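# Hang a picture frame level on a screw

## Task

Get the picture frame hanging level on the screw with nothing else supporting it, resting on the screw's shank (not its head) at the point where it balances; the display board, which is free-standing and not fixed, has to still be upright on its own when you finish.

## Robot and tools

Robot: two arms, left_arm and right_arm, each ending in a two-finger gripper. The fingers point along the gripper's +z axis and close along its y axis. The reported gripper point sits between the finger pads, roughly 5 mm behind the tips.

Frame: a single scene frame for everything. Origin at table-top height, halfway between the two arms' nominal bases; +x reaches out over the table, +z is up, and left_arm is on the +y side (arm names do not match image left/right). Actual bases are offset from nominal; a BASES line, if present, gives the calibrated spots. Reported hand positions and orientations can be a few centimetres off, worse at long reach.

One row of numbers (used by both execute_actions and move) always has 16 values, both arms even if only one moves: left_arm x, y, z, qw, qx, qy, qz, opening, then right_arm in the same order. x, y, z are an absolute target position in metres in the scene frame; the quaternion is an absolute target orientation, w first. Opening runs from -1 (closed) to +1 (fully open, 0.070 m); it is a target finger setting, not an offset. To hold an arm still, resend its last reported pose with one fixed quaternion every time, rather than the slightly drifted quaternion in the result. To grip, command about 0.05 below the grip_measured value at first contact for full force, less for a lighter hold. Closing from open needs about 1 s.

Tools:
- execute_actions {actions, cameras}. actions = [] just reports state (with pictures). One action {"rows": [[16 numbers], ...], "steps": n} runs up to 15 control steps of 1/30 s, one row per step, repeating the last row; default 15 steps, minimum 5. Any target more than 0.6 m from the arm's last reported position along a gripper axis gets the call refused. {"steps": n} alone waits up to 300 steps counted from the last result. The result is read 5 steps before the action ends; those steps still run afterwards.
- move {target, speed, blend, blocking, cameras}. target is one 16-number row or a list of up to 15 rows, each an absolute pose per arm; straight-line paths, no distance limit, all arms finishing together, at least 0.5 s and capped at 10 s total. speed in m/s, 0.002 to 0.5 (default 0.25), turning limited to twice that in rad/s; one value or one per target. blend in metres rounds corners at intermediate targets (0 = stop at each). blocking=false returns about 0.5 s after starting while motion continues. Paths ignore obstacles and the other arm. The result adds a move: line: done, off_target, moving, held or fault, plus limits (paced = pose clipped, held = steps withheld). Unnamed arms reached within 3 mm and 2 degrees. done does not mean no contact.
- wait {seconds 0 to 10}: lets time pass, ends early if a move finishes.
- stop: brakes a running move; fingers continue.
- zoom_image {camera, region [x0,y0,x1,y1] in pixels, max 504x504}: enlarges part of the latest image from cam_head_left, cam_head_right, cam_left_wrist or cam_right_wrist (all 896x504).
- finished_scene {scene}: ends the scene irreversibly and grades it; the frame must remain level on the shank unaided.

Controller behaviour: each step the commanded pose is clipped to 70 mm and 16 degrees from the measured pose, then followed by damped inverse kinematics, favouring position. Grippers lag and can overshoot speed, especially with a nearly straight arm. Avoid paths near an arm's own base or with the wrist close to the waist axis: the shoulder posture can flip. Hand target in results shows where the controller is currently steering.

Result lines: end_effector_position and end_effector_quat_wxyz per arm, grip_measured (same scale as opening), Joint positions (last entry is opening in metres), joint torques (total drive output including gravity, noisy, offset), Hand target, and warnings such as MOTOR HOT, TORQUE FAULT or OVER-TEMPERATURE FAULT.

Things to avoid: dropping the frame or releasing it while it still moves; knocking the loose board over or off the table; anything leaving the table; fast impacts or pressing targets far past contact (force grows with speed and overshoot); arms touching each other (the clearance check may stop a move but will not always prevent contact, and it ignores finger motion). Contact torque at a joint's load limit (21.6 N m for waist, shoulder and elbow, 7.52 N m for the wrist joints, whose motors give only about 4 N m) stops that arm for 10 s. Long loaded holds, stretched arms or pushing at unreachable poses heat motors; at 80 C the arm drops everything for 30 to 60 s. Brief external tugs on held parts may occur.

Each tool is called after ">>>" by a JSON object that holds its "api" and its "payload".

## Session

>>> {"api": "execute_actions", "payload": {"actions": [], "cameras": ["all"]}}

>>> {"api": "zoom_image", "payload": {"camera": "cam_head_left", "region": [350, 0, 610, 190]}}

>>> {"api": "zoom_image", "payload": {"camera": "cam_head_right", "region": [330, 0, 590, 190]}}

Scene clock: 0.00 s of 4500.00 s.
left_arm: end_effector_position=(+0.4202, +0.3387, +0.3327) grip_measured=+0.98 end_effector_quat_wxyz=(+0.569, -0.093, +0.773, -0.263) | right_arm: end_effector_position=(+0.0592, +0.1070, +0.2848) grip_measured=+0.98 end_effector_quat_wxyz=(-0.315, +0.854, -0.247, -0.332)
Joint positions: left_arm=[0.682 1.54 -1.063 -1.578 0.957 1.346 0.069] | right_arm=[1.098 1.584 -1.251 0.984 0.989 -1.935 0.069]
Joint torques (N m): no reading
Motor temperatures (°C): left_arm=[30 31 32 32 35 30] | right_arm=[29 30 33 34 38 31]
Hand target: left_arm +0.4202, +0.3387, +0.3327; +0.569, -0.093, +0.773, -0.263 | right_arm +0.0592, +0.1070, +0.2848; -0.315, +0.854, -0.247, -0.332
camera_calibration:
cam_left_wrist: T_world_to_cam=[[-0.138706, -0.855818, 0.498333, 0.185907], [-0.798703, -0.200837, -0.56722, 0.592892], [0.585521, -0.476697, -0.655687, 0.255288], [0, 0, 0, 1]] pos_world=[0.349855, 0.399872, 0.411046]
cam_right_wrist: T_world_to_cam=[[0.659874, 0.664269, 0.351161, -0.209506], [0.748517, -0.621891, -0.230161, 0.0814786], [0.0654945, 0.414727, -0.907586, 0.32858], [0, 0, 0, 1]] pos_world=[0.0557395, 0.0535684, 0.390538]

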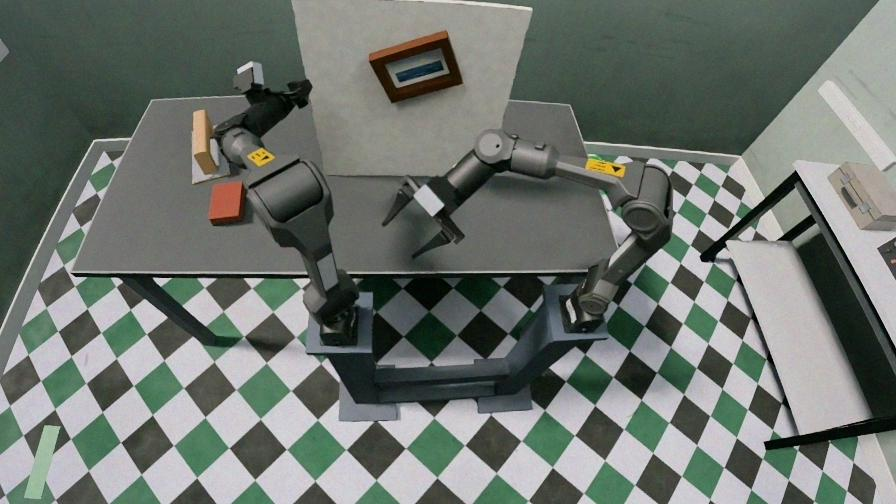

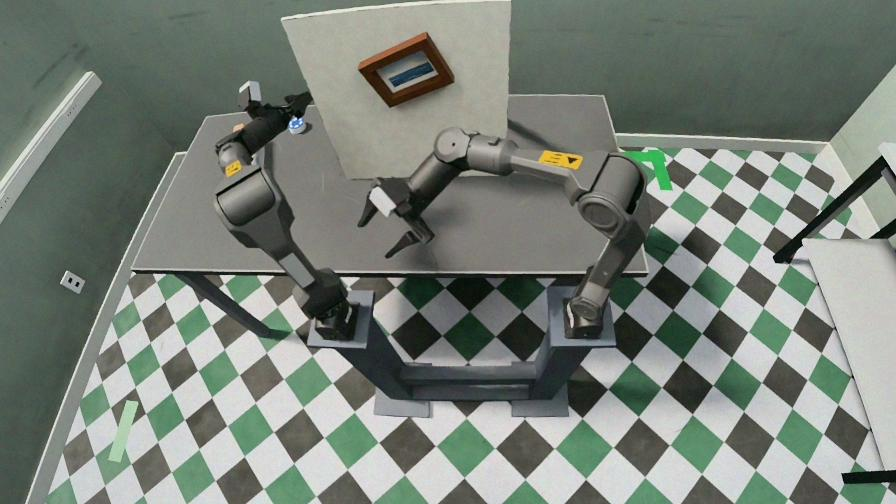

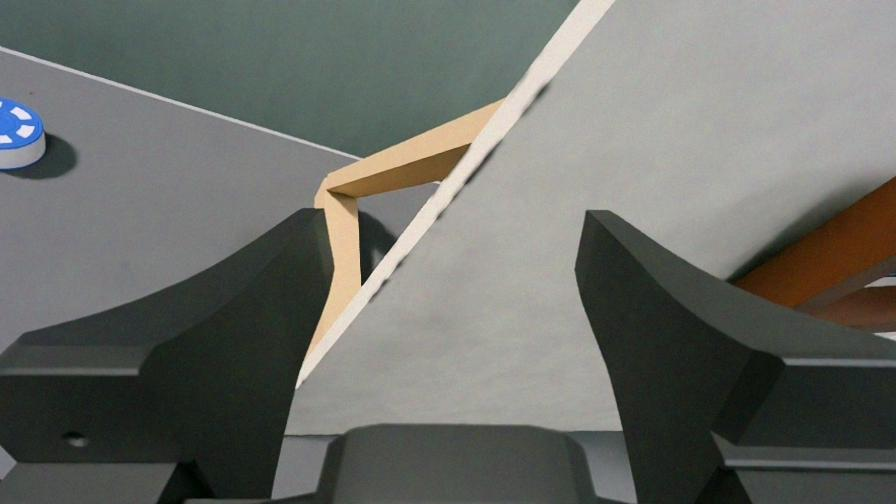

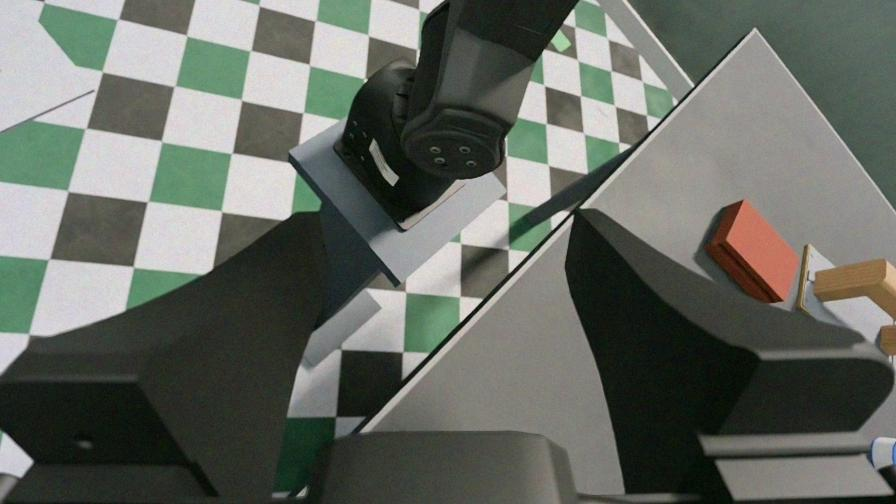

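Scaled by 1.938 from the camera's 896x504 image, which has a finer 1280x720 frame.

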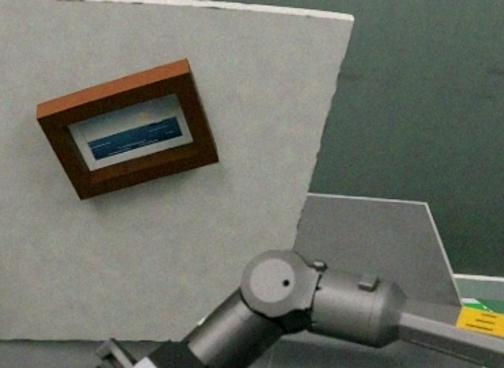

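Scaled by 1.938 from the camera's 896x504 image, which has a finer 1280x720 frame.

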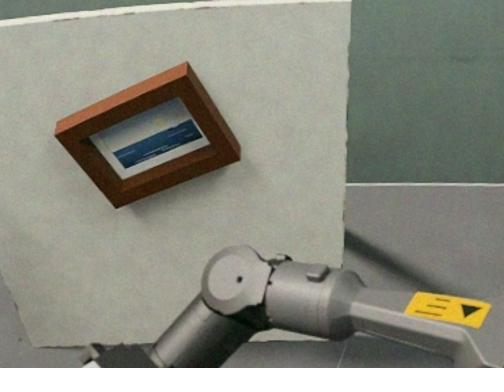

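>>> {"api": "zoom_image", "payload": {"camera": "cam_head_left", "region": [340, 10, 500, 110]}}

>>> {"api": "zoom_image", "payload": {"camera": "cam_head_right", "region": [330, 10, 490, 110]}}

Scaled by 3.150 from the camera's 896x504 image, which has a finer 1280x720 frame.

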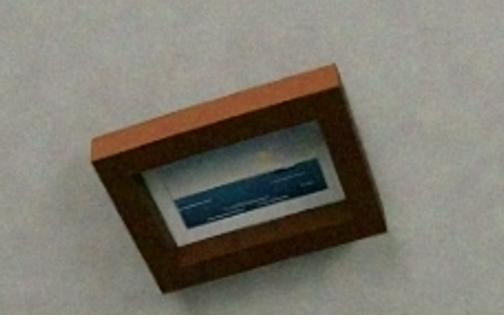

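Scaled by 3.150 from the camera's 896x504 image, which has a finer 1280x720 frame.

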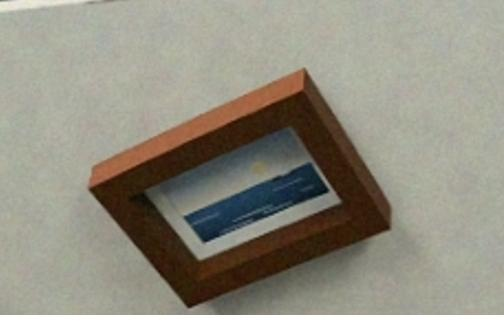

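>>> {"api": "move", "payload": {"target": [[0.365, 0.21, 0.325, 0.507, -0.349, 0.634, -0.468, 0.8, 0.0592, 0.107, 0.2848, -0.315, 0.854, -0.247, -0.332, 0.98], [0.37, 0.045, 0.312, 0.378, -0.56, 0.412, -0.611, 0.6, 0.0592, 0.107, 0.2848, -0.315, 0.854, -0.247, -0.332, 0.98]], "speed": 0.42, "blend": 0.05}}

Scene clock: 11.57 s of 4500.00 s.
left_arm: end_effector_position=(+0.3673, +0.0817, +0.3148) grip_measured=+0.80 end_effector_quat_wxyz=(+0.284, -0.541, +0.616, -0.498) | right_arm: end_effector_position=(+0.0590, +0.1070, +0.2848) grip_measured=+0.98 end_effector_quat_wxyz=(-0.315, +0.854, -0.247, -0.332)
Joint positions: left_arm=[-0.473 1.236 -0.82 -1.745 -0.139 -0.078 0.063] | right_arm=[1.098 1.584 -1.25 0.986 0.989 -1.937 0.069]
Joint torques (N m): left_arm=[-0.89 -4.77 -3.62 0.3 -0.17 -0.13] | right_arm=[-0.46 -6.66 -3.54 0.84 -0.19 -0.06]
Motor temperatures (°C): left_arm=[30 31 32 32 35 29] | right_arm=[29 30 33 34 38 31]
Hand target: left_arm +0.3673, +0.0814, +0.3156; +0.284, -0.540, +0.615, -0.499 | right_arm +0.0592, +0.1070, +0.2848; -0.315, +0.854, -0.247, -0.332
Off the commanded pose: left_arm 0.037 m, 29 deg | right_arm 0.000 m, 0 deg.
Kept back: nothing.
move: held (left_arm; a check stopped the path); path passed 1 of 2 targets; target 2's new opening was not sent; blend cut to 0 m at target 1; limits=paced,held
pose unreachable (left arm): on one or more control steps of this call this arm could not follow its commanded pose, so it was not sent that pose on those steps. It may still have moved: this result reports where it is.
cause: moving toward the commanded pose would bring a part of the arm too close to another arm (a part of this arm just beyond joint 4 (forearm roll) and a part of the right arm just beyond its joint 6 (wrist roll)).
camera_calibration:
cam_left_wrist: T_world_to_cam=[[0.400932, 0.0636984, 0.913891, -0.436629], [-0.706564, -0.61347, 0.352735, 0.199214], [0.583113, -0.787145, -0.200953, 0.0351314], [0, 0, 0, 1]] pos_world=[0.29533, 0.177678, 0.335821]
cam_right_wrist: T_world_to_cam=[[0.659714, 0.664393, 0.351225, -0.209394], [0.748734, -0.621254, -0.231173, 0.0818377], [0.0646105, 0.415482, -0.907304, 0.328446], [0, 0, 0, 1]] pos_world=[0.0556444, 0.0534981, 0.390464]

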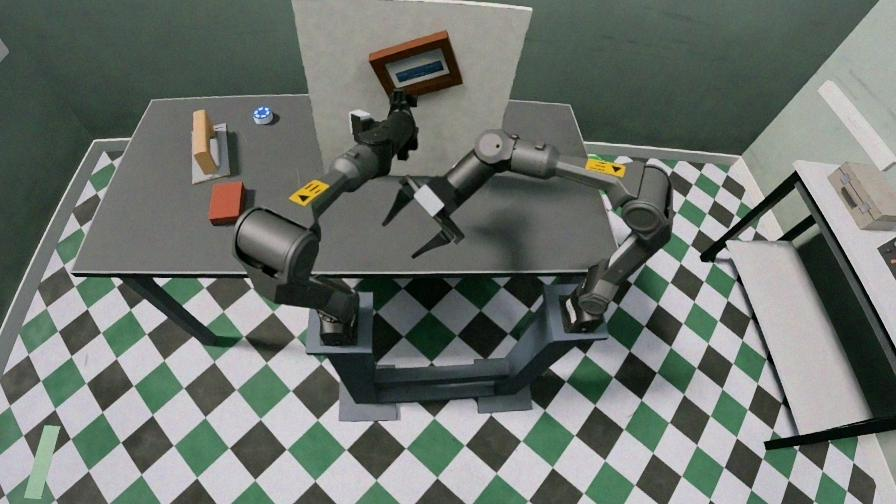

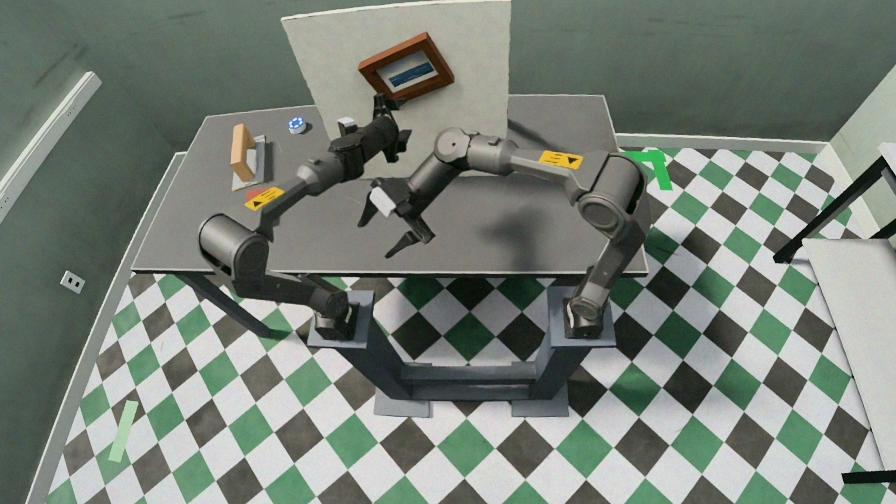

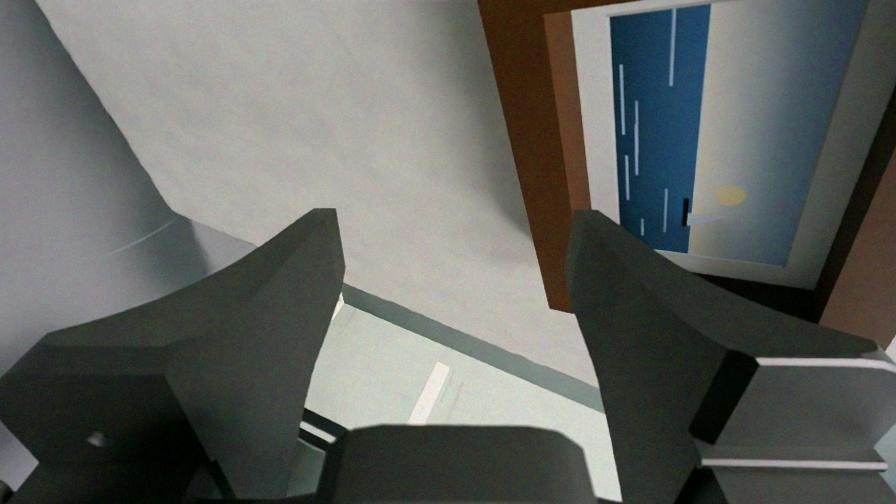

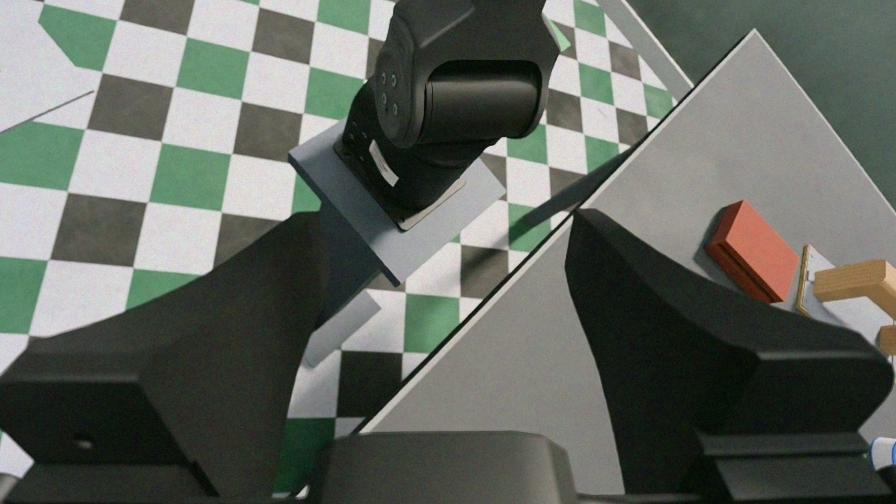

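>>> {"api": "move", "payload": {"target": [[0.3673,0.0814,0.3156,0.284,-0.540,0.615,-0.499,0.8,0.357,-0.309,0.285,-0.4575,0.429,-0.7785,-0.012,0.98],[0.37,0.045,0.312,0.378,-0.560,0.412,-0.611,0.6,0.357,-0.309,0.285,-0.4575,0.429,-0.7785,-0.012,0.98]], "speed": [0.45,0.3]}}

Scene clock: 19.83 s of 4500.00 s.
left_arm: end_effector_position=(+0.3701, +0.0448, +0.3118) grip_measured=+0.60 end_effector_quat_wxyz=(-0.378, +0.560, -0.412, +0.611) | right_arm: end_effector_position=(+0.3571, -0.3091, +0.2849) grip_measured=+0.98 end_effector_quat_wxyz=(+0.458, -0.429, +0.779, +0.012)
Joint positions: left_arm=[-0.868 1.524 -0.706 -0.966 -1.047 -1.293 0.056] | right_arm=[-0.446 1.309 -0.972 0.985 0.965 -1.921 0.069]
Joint torques (N m): left_arm=[0.38 -6.14 -2.62 0.51 -0.96 0.07] | right_arm=[0.69 -4.5 -3.52 0.63 -0.04 -0.08]
Motor temperatures (°C): left_arm=[30 31 32 32 35 29] | right_arm=[29 30 33 34 38 31]
Hand target: left_arm +0.3700, +0.0450, +0.3120; -0.378, +0.560, -0.412, +0.611 | right_arm +0.3570, -0.3090, +0.2850; +0.458, -0.429, +0.779, +0.012
Off the commanded pose: left_arm 0.000 m, 0 deg | right_arm 0.000 m, 0 deg.
Kept back: nothing.
move: done
camera_calibration:
cam_left_wrist: T_world_to_cam=[[0.0218122, 0.362224, 0.931836, -0.311305], [-0.629593, -0.719049, 0.294247, 0.174091], [0.776619, -0.593095, 0.21237, -0.205325], [0, 0, 0, 1]] pos_world=[0.275856, 0.116165, 0.282464]
cam_right_wrist: T_world_to_cam=[[0.663382, -0.660852, 0.350997, -0.540577], [-0.622363, -0.747708, -0.23151, 0.0508017], [0.415437, -0.0648684, -0.907306, 0.208449], [0, 0, 0, 1]] pos_world=[0.303629, -0.305735, 0.390629]

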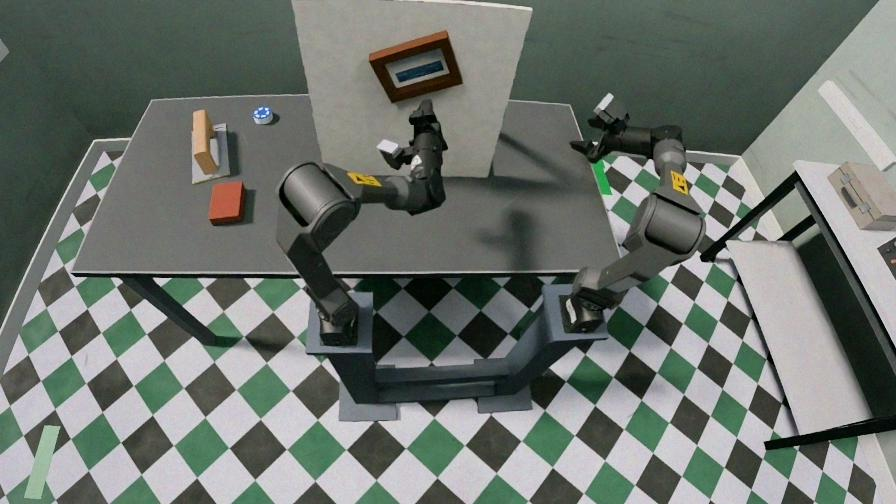

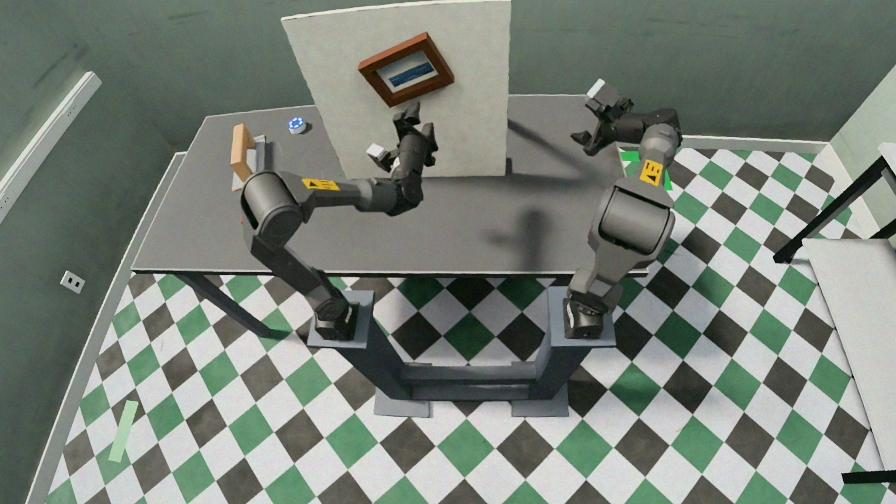

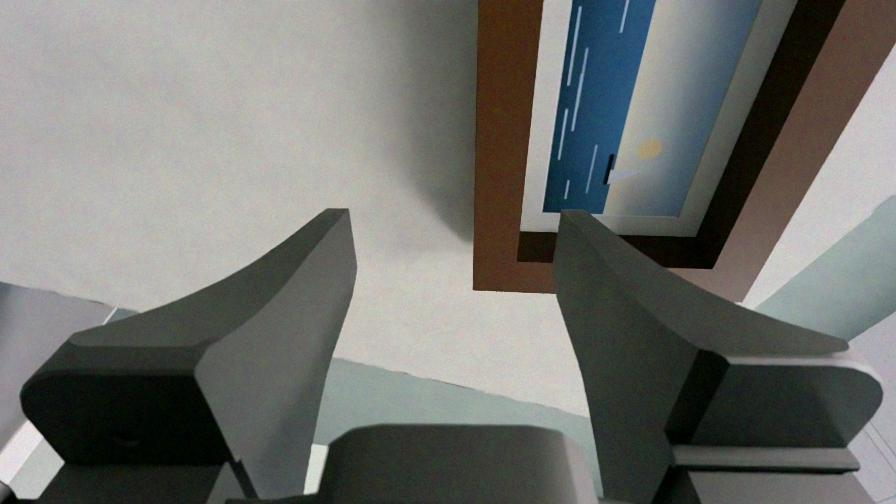

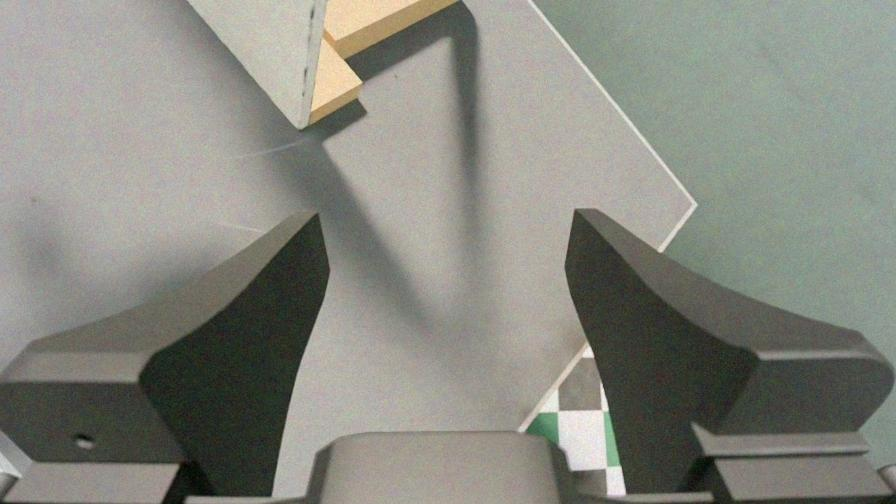

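>>> {"api": "move", "payload": {"target": [0.392,0.0516,0.3285,0.378,-0.560,0.412,-0.611,0.6,0.357,-0.309,0.285,-0.4575,0.429,-0.7785,-0.012,0.98], "speed": 0.2, "cameras": ["cam_left_wrist"]}}

>>> {"api": "zoom_image", "payload": {"camera": "cam_left_wrist", "region": [320, 40, 720, 265]}}

Scene clock: 22.20 s of 4500.00 s.
left_arm: end_effector_position=(+0.3923, +0.0519, +0.3290) grip_measured=+0.60 end_effector_quat_wxyz=(-0.378, +0.560, -0.411, +0.612) | right_arm: end_effector_position=(+0.3571, -0.3091, +0.2849) grip_measured=+0.98 end_effector_quat_wxyz=(+0.458, -0.429, +0.779, +0.012)
Joint positions: left_arm=[-0.777 1.518 -0.782 -0.925 -0.943 -1.265 0.056] | right_arm=[-0.446 1.309 -0.972 0.985 0.965 -1.921 0.069]
Joint torques (N m): left_arm=[-0.93 -6.02 -2.07 0.47 -1.25 0] | right_arm=[0.68 -4.46 -3.56 0.64 -0.17 -0.06]
Motor temperatures (°C): left_arm=[30 31 32 32 35 29] | right_arm=[29 30 33 34 38 31]
Hand target: left_arm +0.3920, +0.0516, +0.3285; -0.378, +0.560, -0.412, +0.611 | right_arm +0.3570, -0.3090, +0.2850; +0.458, -0.429, +0.779, +0.012
Off the commanded pose: left_arm 0.001 m, 0 deg | right_arm 0.000 m, 0 deg.
Kept back: nothing.
move: done
camera_calibration:
cam_left_wrist: T_world_to_cam=[[0.0209133, 0.363765, 0.931256, -0.329973], [-0.629319, -0.718988, 0.294982, 0.187742], [0.776865, -0.592226, 0.213888, -0.222648], [0, 0, 0, 1]] pos_world=[0.298018, 0.123159, 0.299531]
Images, in order (width x height): cam_left_wrist 896x504.

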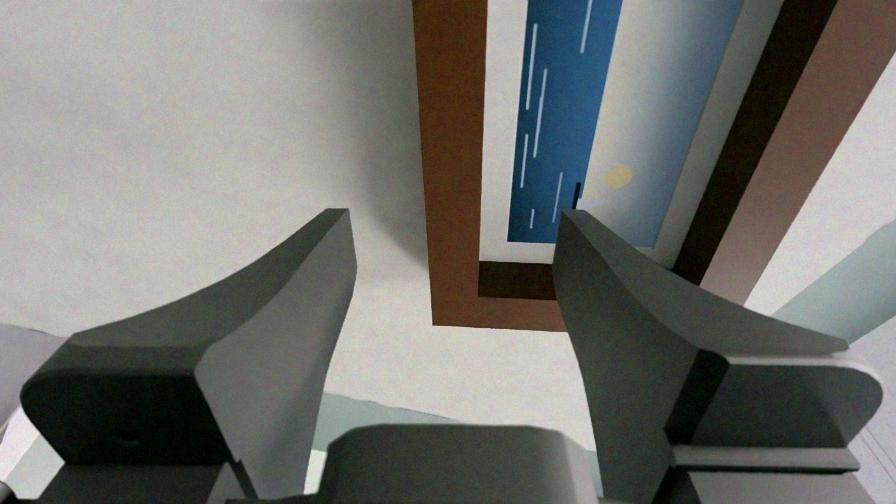

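Scaled by 1.260 from the camera's 896x504 image, which has a finer 1280x720 frame.

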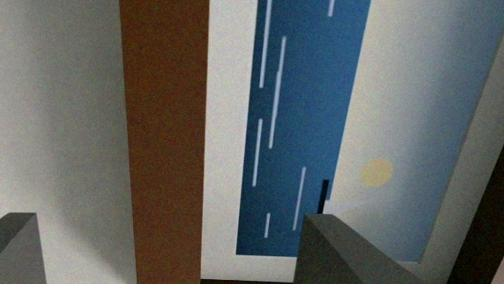

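>>> {"api": "move", "payload": {"target": [0.428,0.0516,0.3285,0.378,-0.560,0.412,-0.611,0.6,0.357,-0.309,0.285,-0.4575,0.429,-0.7785,-0.012,0.98], "speed": 0.12, "cameras": ["cam_left_wrist"]}}

>>> {"api": "zoom_image", "payload": {"camera": "cam_left_wrist", "region": [300, 40, 700, 440]}}

Scene clock: 23.80 s of 4500.00 s.
left_arm: end_effector_position=(+0.4285, +0.0516, +0.3284) grip_measured=+0.60 end_effector_quat_wxyz=(-0.378, +0.560, -0.412, +0.611) | right_arm: end_effector_position=(+0.3571, -0.3091, +0.2849) grip_measured=+0.98 end_effector_quat_wxyz=(+0.458, -0.429, +0.779, +0.012)
Joint positions: left_arm=[-0.681 1.607 -0.884 -0.836 -0.874 -1.313 0.056] | right_arm=[-0.446 1.309 -0.972 0.985 0.965 -1.921 0.069]
Joint torques (N m): left_arm=[-0.79 -6.4 -2.07 0.3 -1.27 0.07] | right_arm=[0.7 -4.46 -3.54 0.65 -0.21 -0.05]
Motor temperatures (°C): left_arm=[30 31 32 32 35 29] | right_arm=[29 30 33 34 38 31]
Hand target: left_arm +0.4280, +0.0516, +0.3285; -0.378, +0.560, -0.412, +0.611 | right_arm +0.3570, -0.3090, +0.2850; +0.458, -0.429, +0.779, +0.012
Off the commanded pose: left_arm 0.001 m, 0 deg | right_arm 0.000 m, 0 deg.
Kept back: nothing.
move: done
camera_calibration:
cam_left_wrist: T_world_to_cam=[[0.0217912, 0.362001, 0.931923, -0.330522], [-0.629511, -0.719187, 0.294085, 0.210895], [0.776686, -0.593064, 0.212212, -0.250158], [0, 0, 0, 1]] pos_world=[0.334257, 0.122962, 0.299086]
Images, in order (width x height): cam_left_wrist 896x504.

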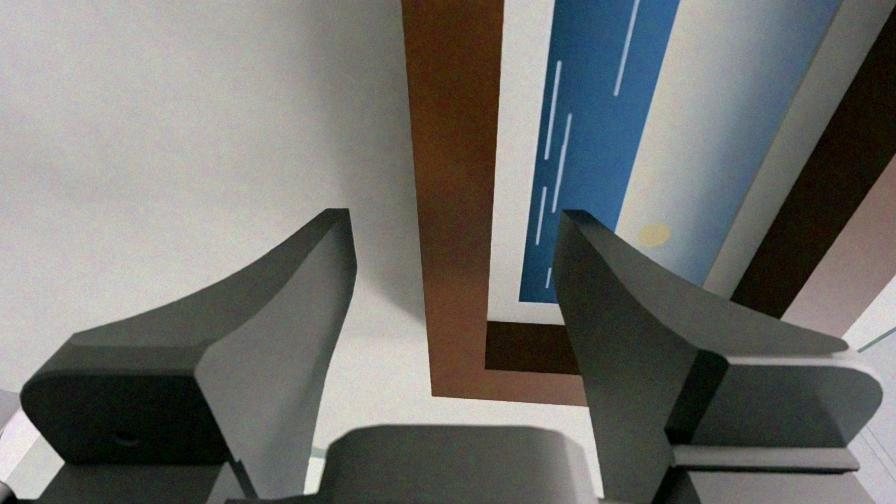

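Scaled by 1.260 from the camera's 896x504 image, which has a finer 1280x720 frame.

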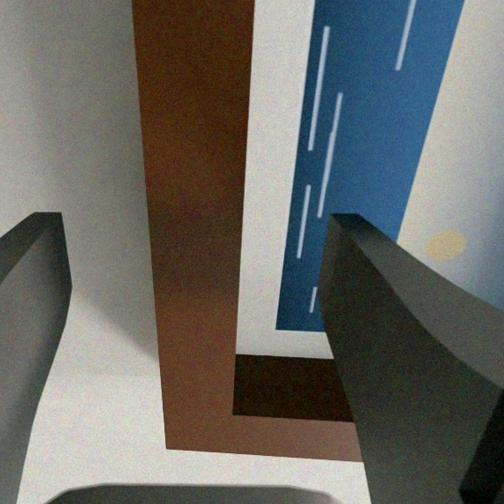

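>>> {"api": "move", "payload": {"target": [[0.438,0.0521,0.3299,0.378,-0.560,0.412,-0.611,0.6,0.357,-0.309,0.285,-0.4575,0.429,-0.7785,-0.012,0.98],[0.438,0.0521,0.3299,0.378,-0.560,0.412,-0.611,-0.6,0.357,-0.309,0.285,-0.4575,0.429,-0.7785,-0.012,0.98]], "speed": 0.08, "cameras": ["cam_left_wrist"]}}

Scene clock: 26.20 s of 4500.00 s.
left_arm: end_effector_position=(+0.4380, +0.0517, +0.3293) grip_measured=-0.44 end_effector_quat_wxyz=(-0.378, +0.560, -0.413, +0.611) | right_arm: end_effector_position=(+0.3571, -0.3091, +0.2849) grip_measured=+0.98 end_effector_quat_wxyz=(+0.458, -0.429, +0.779, +0.012)
Joint positions: left_arm=[-0.657 1.628 -0.916 -0.818 -0.851 -1.319 0.02] | right_arm=[-0.446 1.309 -0.972 0.985 0.965 -1.921 0.069]
Joint torques (N m): left_arm=[0.09 -6.06 -2.67 0.53 -1.54 -0.05] | right_arm=[0.64 -4.4 -3.55 0.65 -0.19 -0.04]
Motor temperatures (°C): left_arm=[30 31 32 32 35 29] | right_arm=[29 30 33 34 38 31]
Hand target: left_arm +0.4380, +0.0521, +0.3299; -0.378, +0.560, -0.412, +0.611 | right_arm +0.3570, -0.3090, +0.2850; +0.458, -0.429, +0.779, +0.012
Off the commanded pose: left_arm 0.001 m, 0 deg | right_arm 0.000 m, 0 deg.
Kept back: nothing.
move: done
camera_calibration:
cam_left_wrist: T_world_to_cam=[[0.0236373, 0.361323, 0.932141, -0.332411], [-0.630106, -0.718501, 0.294488, 0.216727], [0.77615, -0.594308, 0.210688, -0.256885], [0, 0, 0, 1]] pos_world=[0.343799, 0.123157, 0.300153]
Images, in order (width x height): cam_left_wrist 896x504.

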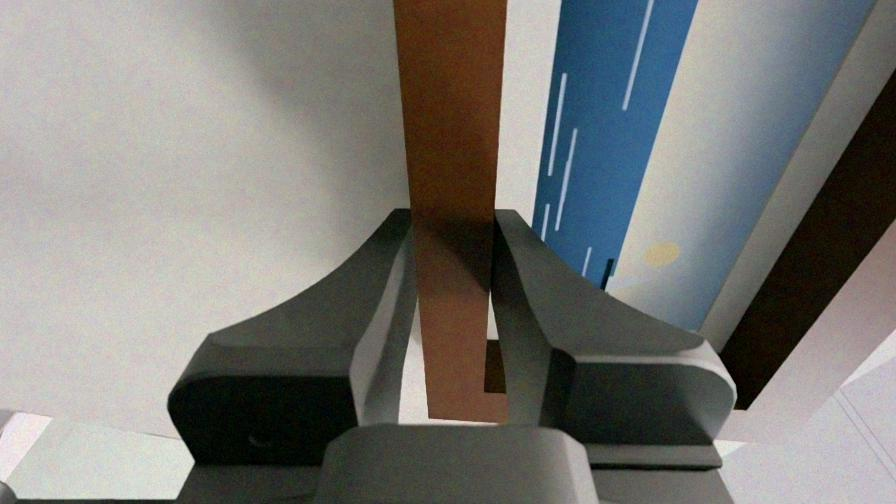

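>>> {"api": "move", "payload": {"target": [[0.438,0.0519,0.3375,0.378,-0.560,0.412,-0.611,-0.6,0.357,-0.309,0.285,-0.4575,0.429,-0.7785,-0.012,0.98],[0.438,0.0706,0.3365,0.4777,-0.4777,0.5213,-0.5213,-0.6,0.357,-0.309,0.285,-0.4575,0.429,-0.7785,-0.012,0.98]], "speed": [0.06,0.2], "blend": [0.003,0], "cameras": ["cam_head_left","cam_head_right","cam_left_wrist"]}}

>>> {"api": "zoom_image", "payload": {"camera": "cam_head_left", "region": [335, 20, 475, 130]}}

>>> {"api": "zoom_image", "payload": {"camera": "cam_head_right", "region": [330, 20, 470, 130]}}

Scene clock: 29.30 s of 4500.00 s.
left_arm: end_effector_position=(+0.4379, +0.0703, +0.3370) grip_measured=-0.44 end_effector_quat_wxyz=(+0.478, -0.477, +0.521, -0.522) | right_arm: end_effector_position=(+0.3571, -0.3091, +0.2849) grip_measured=+0.98 end_effector_quat_wxyz=(+0.458, -0.429, +0.779, +0.012)
Joint positions: left_arm=[-0.596 1.563 -0.902 -0.804 -0.751 -0.92 0.02] | right_arm=[-0.446 1.309 -0.972 0.985 0.965 -1.921 0.069]
Joint torques (N m): left_arm=[0.73 -6.96 -3.47 0.39 -1.44 -0.01] | right_arm=[0.67 -4.35 -3.59 0.66 -0.18 0]
Motor temperatures (°C): left_arm=[30 31 32 32 35 29] | right_arm=[29 30 33 34 38 31]
Hand target: left_arm +0.4380, +0.0706, +0.3365; +0.478, -0.478, +0.521, -0.521 | right_arm +0.3570, -0.3090, +0.2850; +0.458, -0.429, +0.779, +0.012
Off the commanded pose: left_arm 0.001 m, 0 deg | right_arm 0.000 m, 0 deg.
Kept back: nothing.
move: done
camera_calibration:
cam_left_wrist: T_world_to_cam=[[0.0209797, -0.0141731, 0.999679, -0.341492], [-0.630757, -0.775978, 0.00223585, 0.330597], [0.775697, -0.630601, -0.0252195, -0.165103], [0, 0, 0, 1]] pos_world=[0.343761, 0.147582, 0.336479]
Images, in order (width x height): cam_head_left 896x504, cam_head_right 896x504, cam_left_wrist 896x504.

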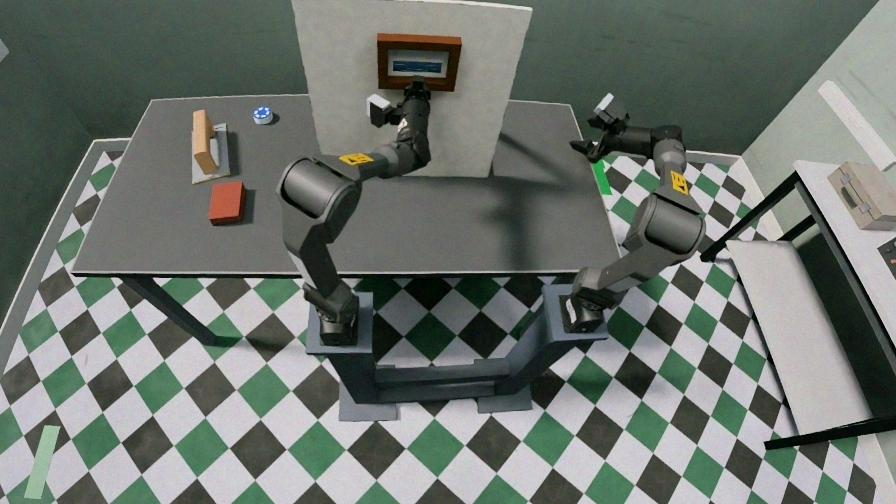

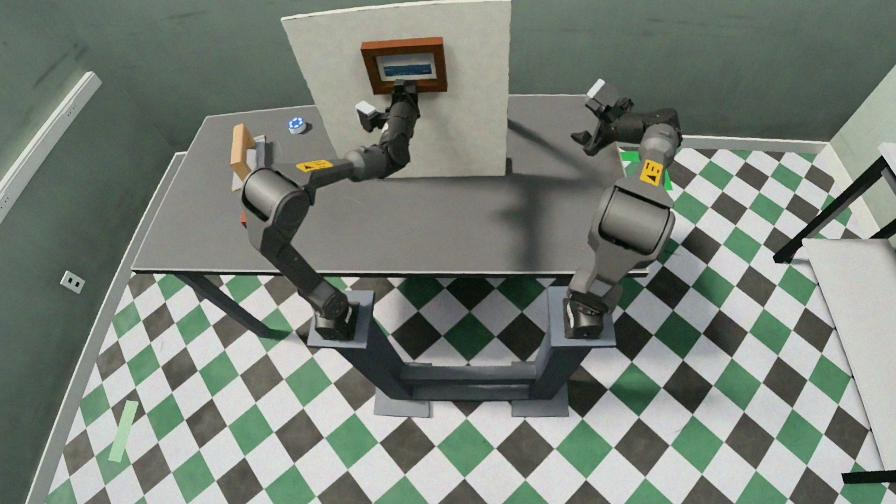

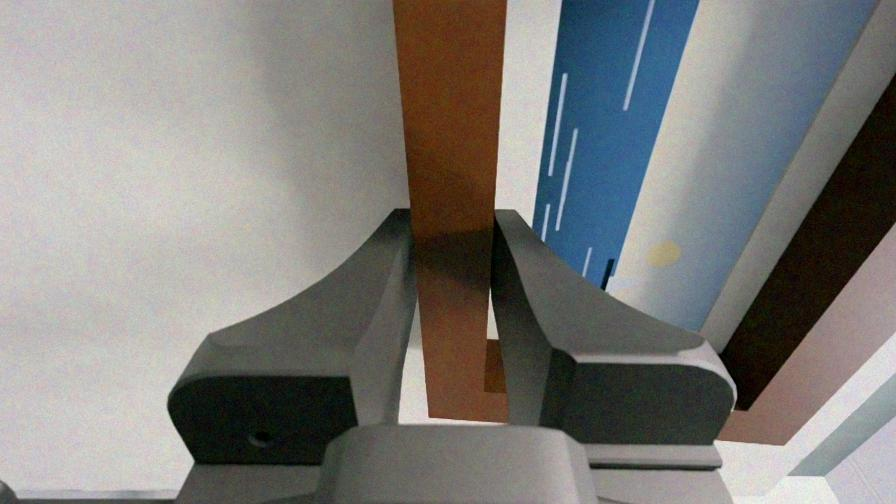

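Scaled by 3.600 from the camera's 896x504 image, which has a finer 1280x720 frame.

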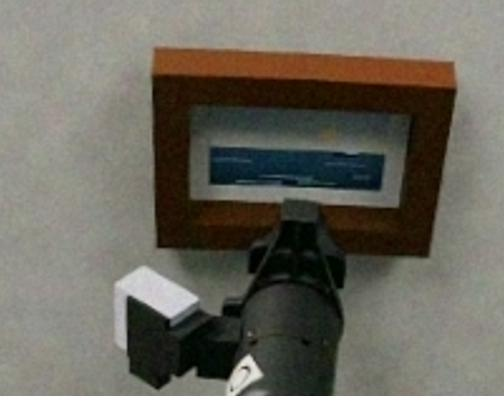

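Scaled by 3.600 from the camera's 896x504 image, which has a finer 1280x720 frame.

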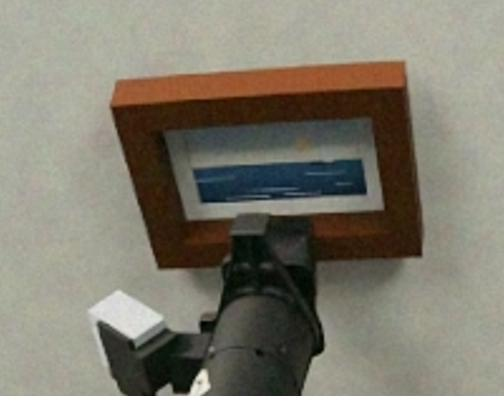

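>>> {"api": "move", "payload": {"target": [0.438,0.0706,0.3315,0.4777,-0.4777,0.5213,-0.5213,-0.6,0.357,-0.309,0.285,-0.4575,0.429,-0.7785,-0.012,0.98], "speed": 0.015, "cameras": ["cam_head_left","cam_head_right"]}}

>>> {"api": "zoom_image", "payload": {"camera": "cam_head_left", "region": [315, 130, 505, 200]}}

>>> {"api": "zoom_image", "payload": {"camera": "cam_head_right", "region": [335, 130, 525, 200]}}

Scene clock: 31.90 s of 4500.00 s.
left_arm: end_effector_position=(+0.4380, +0.0704, +0.3316) grip_measured=-0.44 end_effector_quat_wxyz=(+0.478, -0.478, +0.521, -0.522) | right_arm: end_effector_position=(+0.3571, -0.3091, +0.2849) grip_measured=+0.98 end_effector_quat_wxyz=(+0.458, -0.429, +0.779, +0.012)
Joint positions: left_arm=[-0.596 1.572 -0.89 -0.789 -0.766 -0.943 0.02] | right_arm=[-0.446 1.309 -0.972 0.985 0.965 -1.921 0.069]
Joint torques (N m): left_arm=[0.88 -5.32 -3.01 0.55 -1.46 0] | right_arm=[0.67 -4.32 -3.61 0.66 -0.17 0]
Motor temperatures (°C): left_arm=[30 31 32 32 35 29] | right_arm=[29 30 33 34 38 31]
Hand target: left_arm +0.4380, +0.0706, +0.3315; +0.478, -0.478, +0.521, -0.521 | right_arm +0.3570, -0.3090, +0.2850; +0.458, -0.429, +0.779, +0.012
Off the commanded pose: left_arm 0.000 m, 0 deg | right_arm 0.000 m, 0 deg.
Kept back: nothing.
move: done
Images, in order (width x height): cam_head_left 896x504, cam_head_right 896x504.

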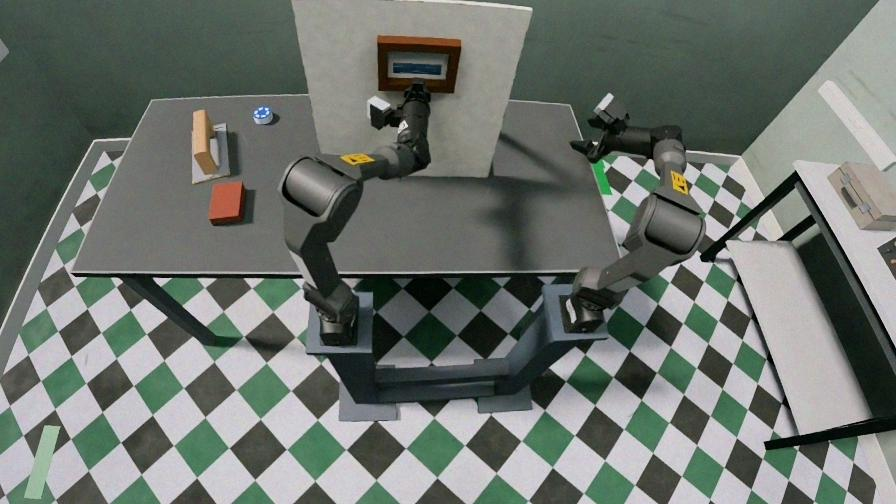

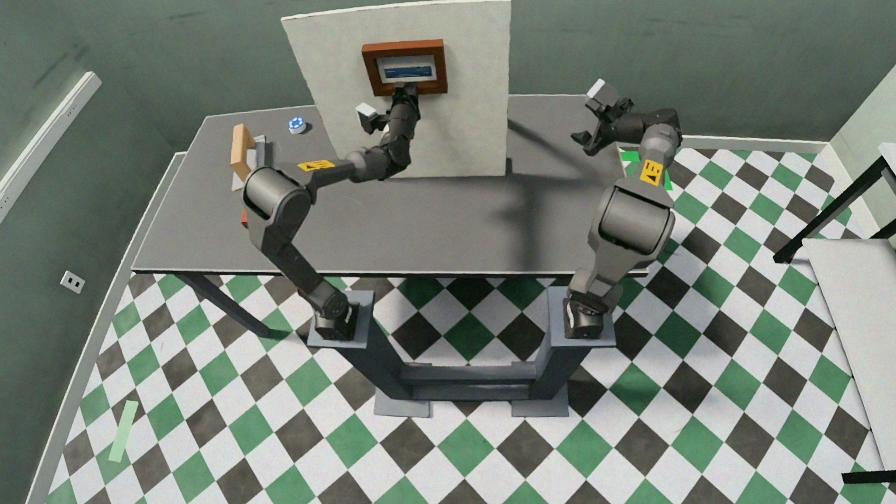

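Scaled by 2.653 from the camera's 896x504 image, which has a finer 1280x720 frame.

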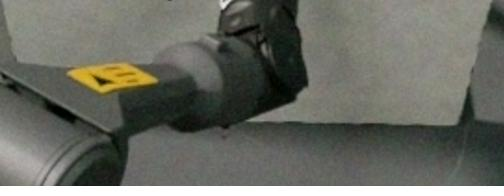

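Scaled by 2.653 from the camera's 896x504 image, which has a finer 1280x720 frame.

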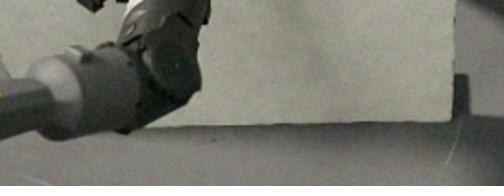

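>>> {"api": "move", "payload": {"target": [0.438,0.0706,0.3285,0.4777,-0.4777,0.5213,-0.5213,-0.6,0.357,-0.309,0.285,-0.4575,0.429,-0.7785,-0.012,0.98], "speed": 0.015, "cameras": ["cam_head_left","cam_head_right"]}}

>>> {"api": "zoom_image", "payload": {"camera": "cam_head_left", "region": [335, 20, 475, 130]}}

>>> {"api": "zoom_image", "payload": {"camera": "cam_head_right", "region": [330, 20, 470, 130]}}

Scene clock: 33.83 s of 4500.00 s.
left_arm: end_effector_position=(+0.4378, +0.0704, +0.3286) grip_measured=-0.44 end_effector_quat_wxyz=(+0.478, -0.477, +0.522, -0.521) | right_arm: end_effector_position=(+0.3571, -0.3091, +0.2849) grip_measured=+0.98 end_effector_quat_wxyz=(+0.458, -0.429, +0.779, +0.012)
Joint positions: left_arm=[-0.596 1.577 -0.883 -0.78 -0.774 -0.955 0.02] | right_arm=[-0.446 1.309 -0.972 0.985 0.965 -1.921 0.069]
Joint torques (N m): left_arm=[0.89 -5.54 -2.94 0.59 -1.56 -0.04] | right_arm=[0.67 -4.32 -3.58 0.67 -0.16 0.03]
Motor temperatures (°C): left_arm=[30 31 32 32 35 29] | right_arm=[29 30 33 34 38 31]
Hand target: left_arm +0.4380, +0.0706, +0.3285; +0.478, -0.478, +0.521, -0.521 | right_arm +0.3570, -0.3090, +0.2850; +0.458, -0.429, +0.779, +0.012
Off the commanded pose: left_arm 0.000 m, 0 deg | right_arm 0.000 m, 0 deg.
Kept back: nothing.
move: done
Images, in order (width x height): cam_head_left 896x504, cam_head_right 896x504.

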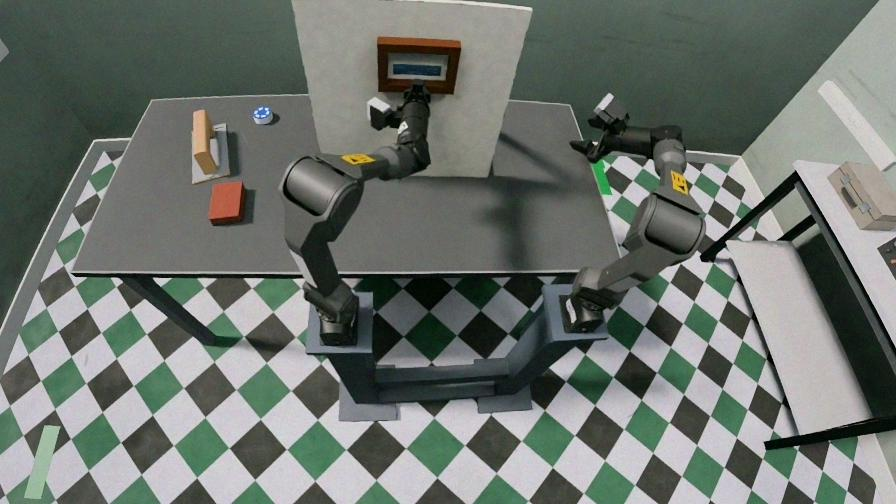

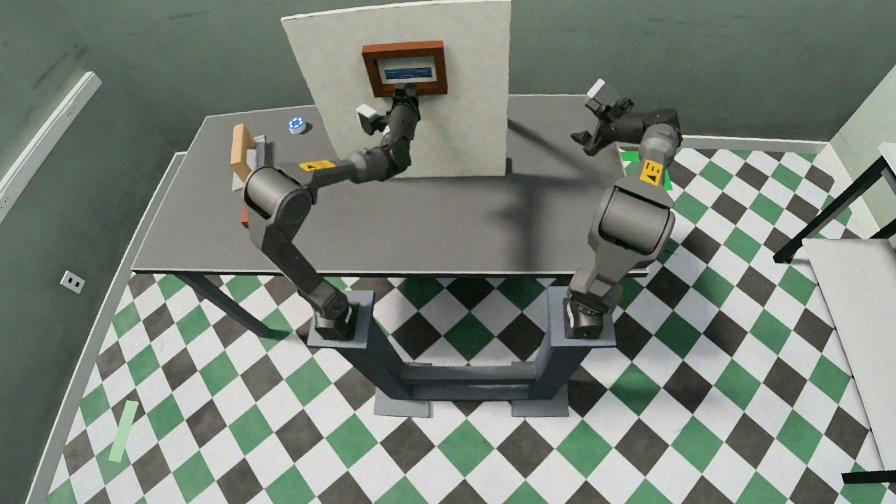

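Scaled by 3.600 from the camera's 896x504 image, which has a finer 1280x720 frame.

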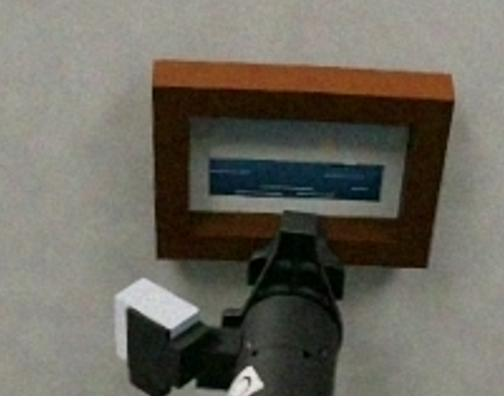

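Scaled by 3.600 from the camera's 896x504 image, which has a finer 1280x720 frame.

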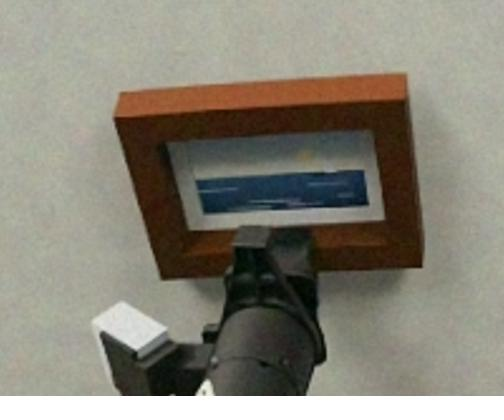

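>>> {"api": "move", "payload": {"target": [0.438,0.0706,0.326,0.4777,-0.4777,0.5213,-0.5213,-0.6,0.357,-0.309,0.285,-0.4575,0.429,-0.7785,-0.012,0.98], "speed": 0.015, "cameras": []}}

Scene clock: 34.90 s of 4500.00 s.
left_arm: end_effector_position=(+0.4379, +0.0704, +0.3260) grip_measured=-0.44 end_effector_quat_wxyz=(+0.478, -0.478, +0.522, -0.521) | right_arm: end_effector_position=(+0.3571, -0.3091, +0.2849) grip_measured=+0.98 end_effector_quat_wxyz=(+0.458, -0.429, +0.779, +0.012)
Joint positions: left_arm=[-0.596 1.582 -0.877 -0.772 -0.782 -0.966 0.02] | right_arm=[-0.446 1.309 -0.972 0.985 0.965 -1.921 0.069]
Joint torques (N m): left_arm=[0.3 -5.71 -2.93 0.6 -1.61 -0.04] | right_arm=[0.68 -4.32 -3.61 0.68 -0.16 0.03]
Motor temperatures (°C): left_arm=[30 31 32 32 36 29] | right_arm=[29 30 33 34 38 31]
Hand target: left_arm +0.4380, +0.0706, +0.3260; +0.478, -0.478, +0.521, -0.521 | right_arm +0.3570, -0.3090, +0.2850; +0.458, -0.429, +0.779, +0.012
Off the commanded pose: left_arm 0.000 m, 0 deg | right_arm 0.000 m, 0 deg.
Kept back: nothing.
move: done
No camera images: "cameras" was empty.

>>> {"api": "move", "payload": {"target": [0.438,0.0706,0.3235,0.4777,-0.4777,0.5213,-0.5213,-0.6,0.357,-0.309,0.285,-0.4575,0.429,-0.7785,-0.012,0.98], "speed": 0.02, "cameras": []}}

Scene clock: 36.20 s of 4500.00 s.
left_arm: end_effector_position=(+0.4379, +0.0704, +0.3234) grip_measured=-0.44 end_effector_quat_wxyz=(+0.478, -0.478, +0.522, -0.521) | right_arm: end_effector_position=(+0.3571, -0.3091, +0.2849) grip_measured=+0.98 end_effector_quat_wxyz=(+0.458, -0.429, +0.779, +0.012)
Joint positions: left_arm=[-0.596 1.587 -0.871 -0.765 -0.789 -0.976 0.02] | right_arm=[-0.446 1.309 -0.972 0.985 0.965 -1.921 0.069]
Joint torques (N m): left_arm=[-0.41 -5.8 -2.99 0.67 -1.66 -0.04] | right_arm=[0.65 -4.23 -3.56 0.68 -0.15 0.04]
Motor temperatures (°C): left_arm=[30 31 32 32 36 29] | right_arm=[29 30 33 34 38 31]
Hand target: left_arm +0.4380, +0.0706, +0.3235; +0.478, -0.478, +0.521, -0.521 | right_arm +0.3570, -0.3090, +0.2850; +0.458, -0.429, +0.779, +0.012
Off the commanded pose: left_arm 0.000 m, 0 deg | right_arm 0.000 m, 0 deg.
Kept back: nothing.
move: done
No camera images: "cameras" was empty.

>>> {"api": "move", "payload": {"target": [0.438,0.0706,0.3208,0.4777,-0.4777,0.5213,-0.5213,-0.6,0.357,-0.309,0.285,-0.4575,0.429,-0.7785,-0.012,0.98], "speed": 0.02, "cameras": []}}

Scene clock: 37.13 s of 4500.00 s.
left_arm: end_effector_position=(+0.4378, +0.0704, +0.3221) grip_measured=-0.44 end_effector_quat_wxyz=(+0.478, -0.477, +0.521, -0.522) | right_arm: end_effector_position=(+0.3571, -0.3091, +0.2849) grip_measured=+0.98 end_effector_quat_wxyz=(+0.458, -0.429, +0.779, +0.012)
Joint positions: left_arm=[-0.596 1.591 -0.866 -0.756 -0.798 -0.987 0.019] | right_arm=[-0.446 1.309 -0.972 0.985 0.965 -1.921 0.069]
Joint torques (N m): left_arm=[-0.02 -4.82 -1.45 0.09 -0.95 -0.2] | right_arm=[0.64 -4.26 -3.61 0.69 -0.14 0.06]
Motor temperatures (°C): left_arm=[30 31 32 32 36 29] | right_arm=[29 30 33 34 38 31]
Hand target: left_arm +0.4380, +0.0706, +0.3208; +0.478, -0.478, +0.521, -0.521 | right_arm +0.3570, -0.3090, +0.2850; +0.458, -0.429, +0.779, +0.012
Off the commanded pose: left_arm 0.001 m, 0 deg | right_arm 0.000 m, 0 deg.
Kept back: nothing.
move: done
No camera images: "cameras" was empty.


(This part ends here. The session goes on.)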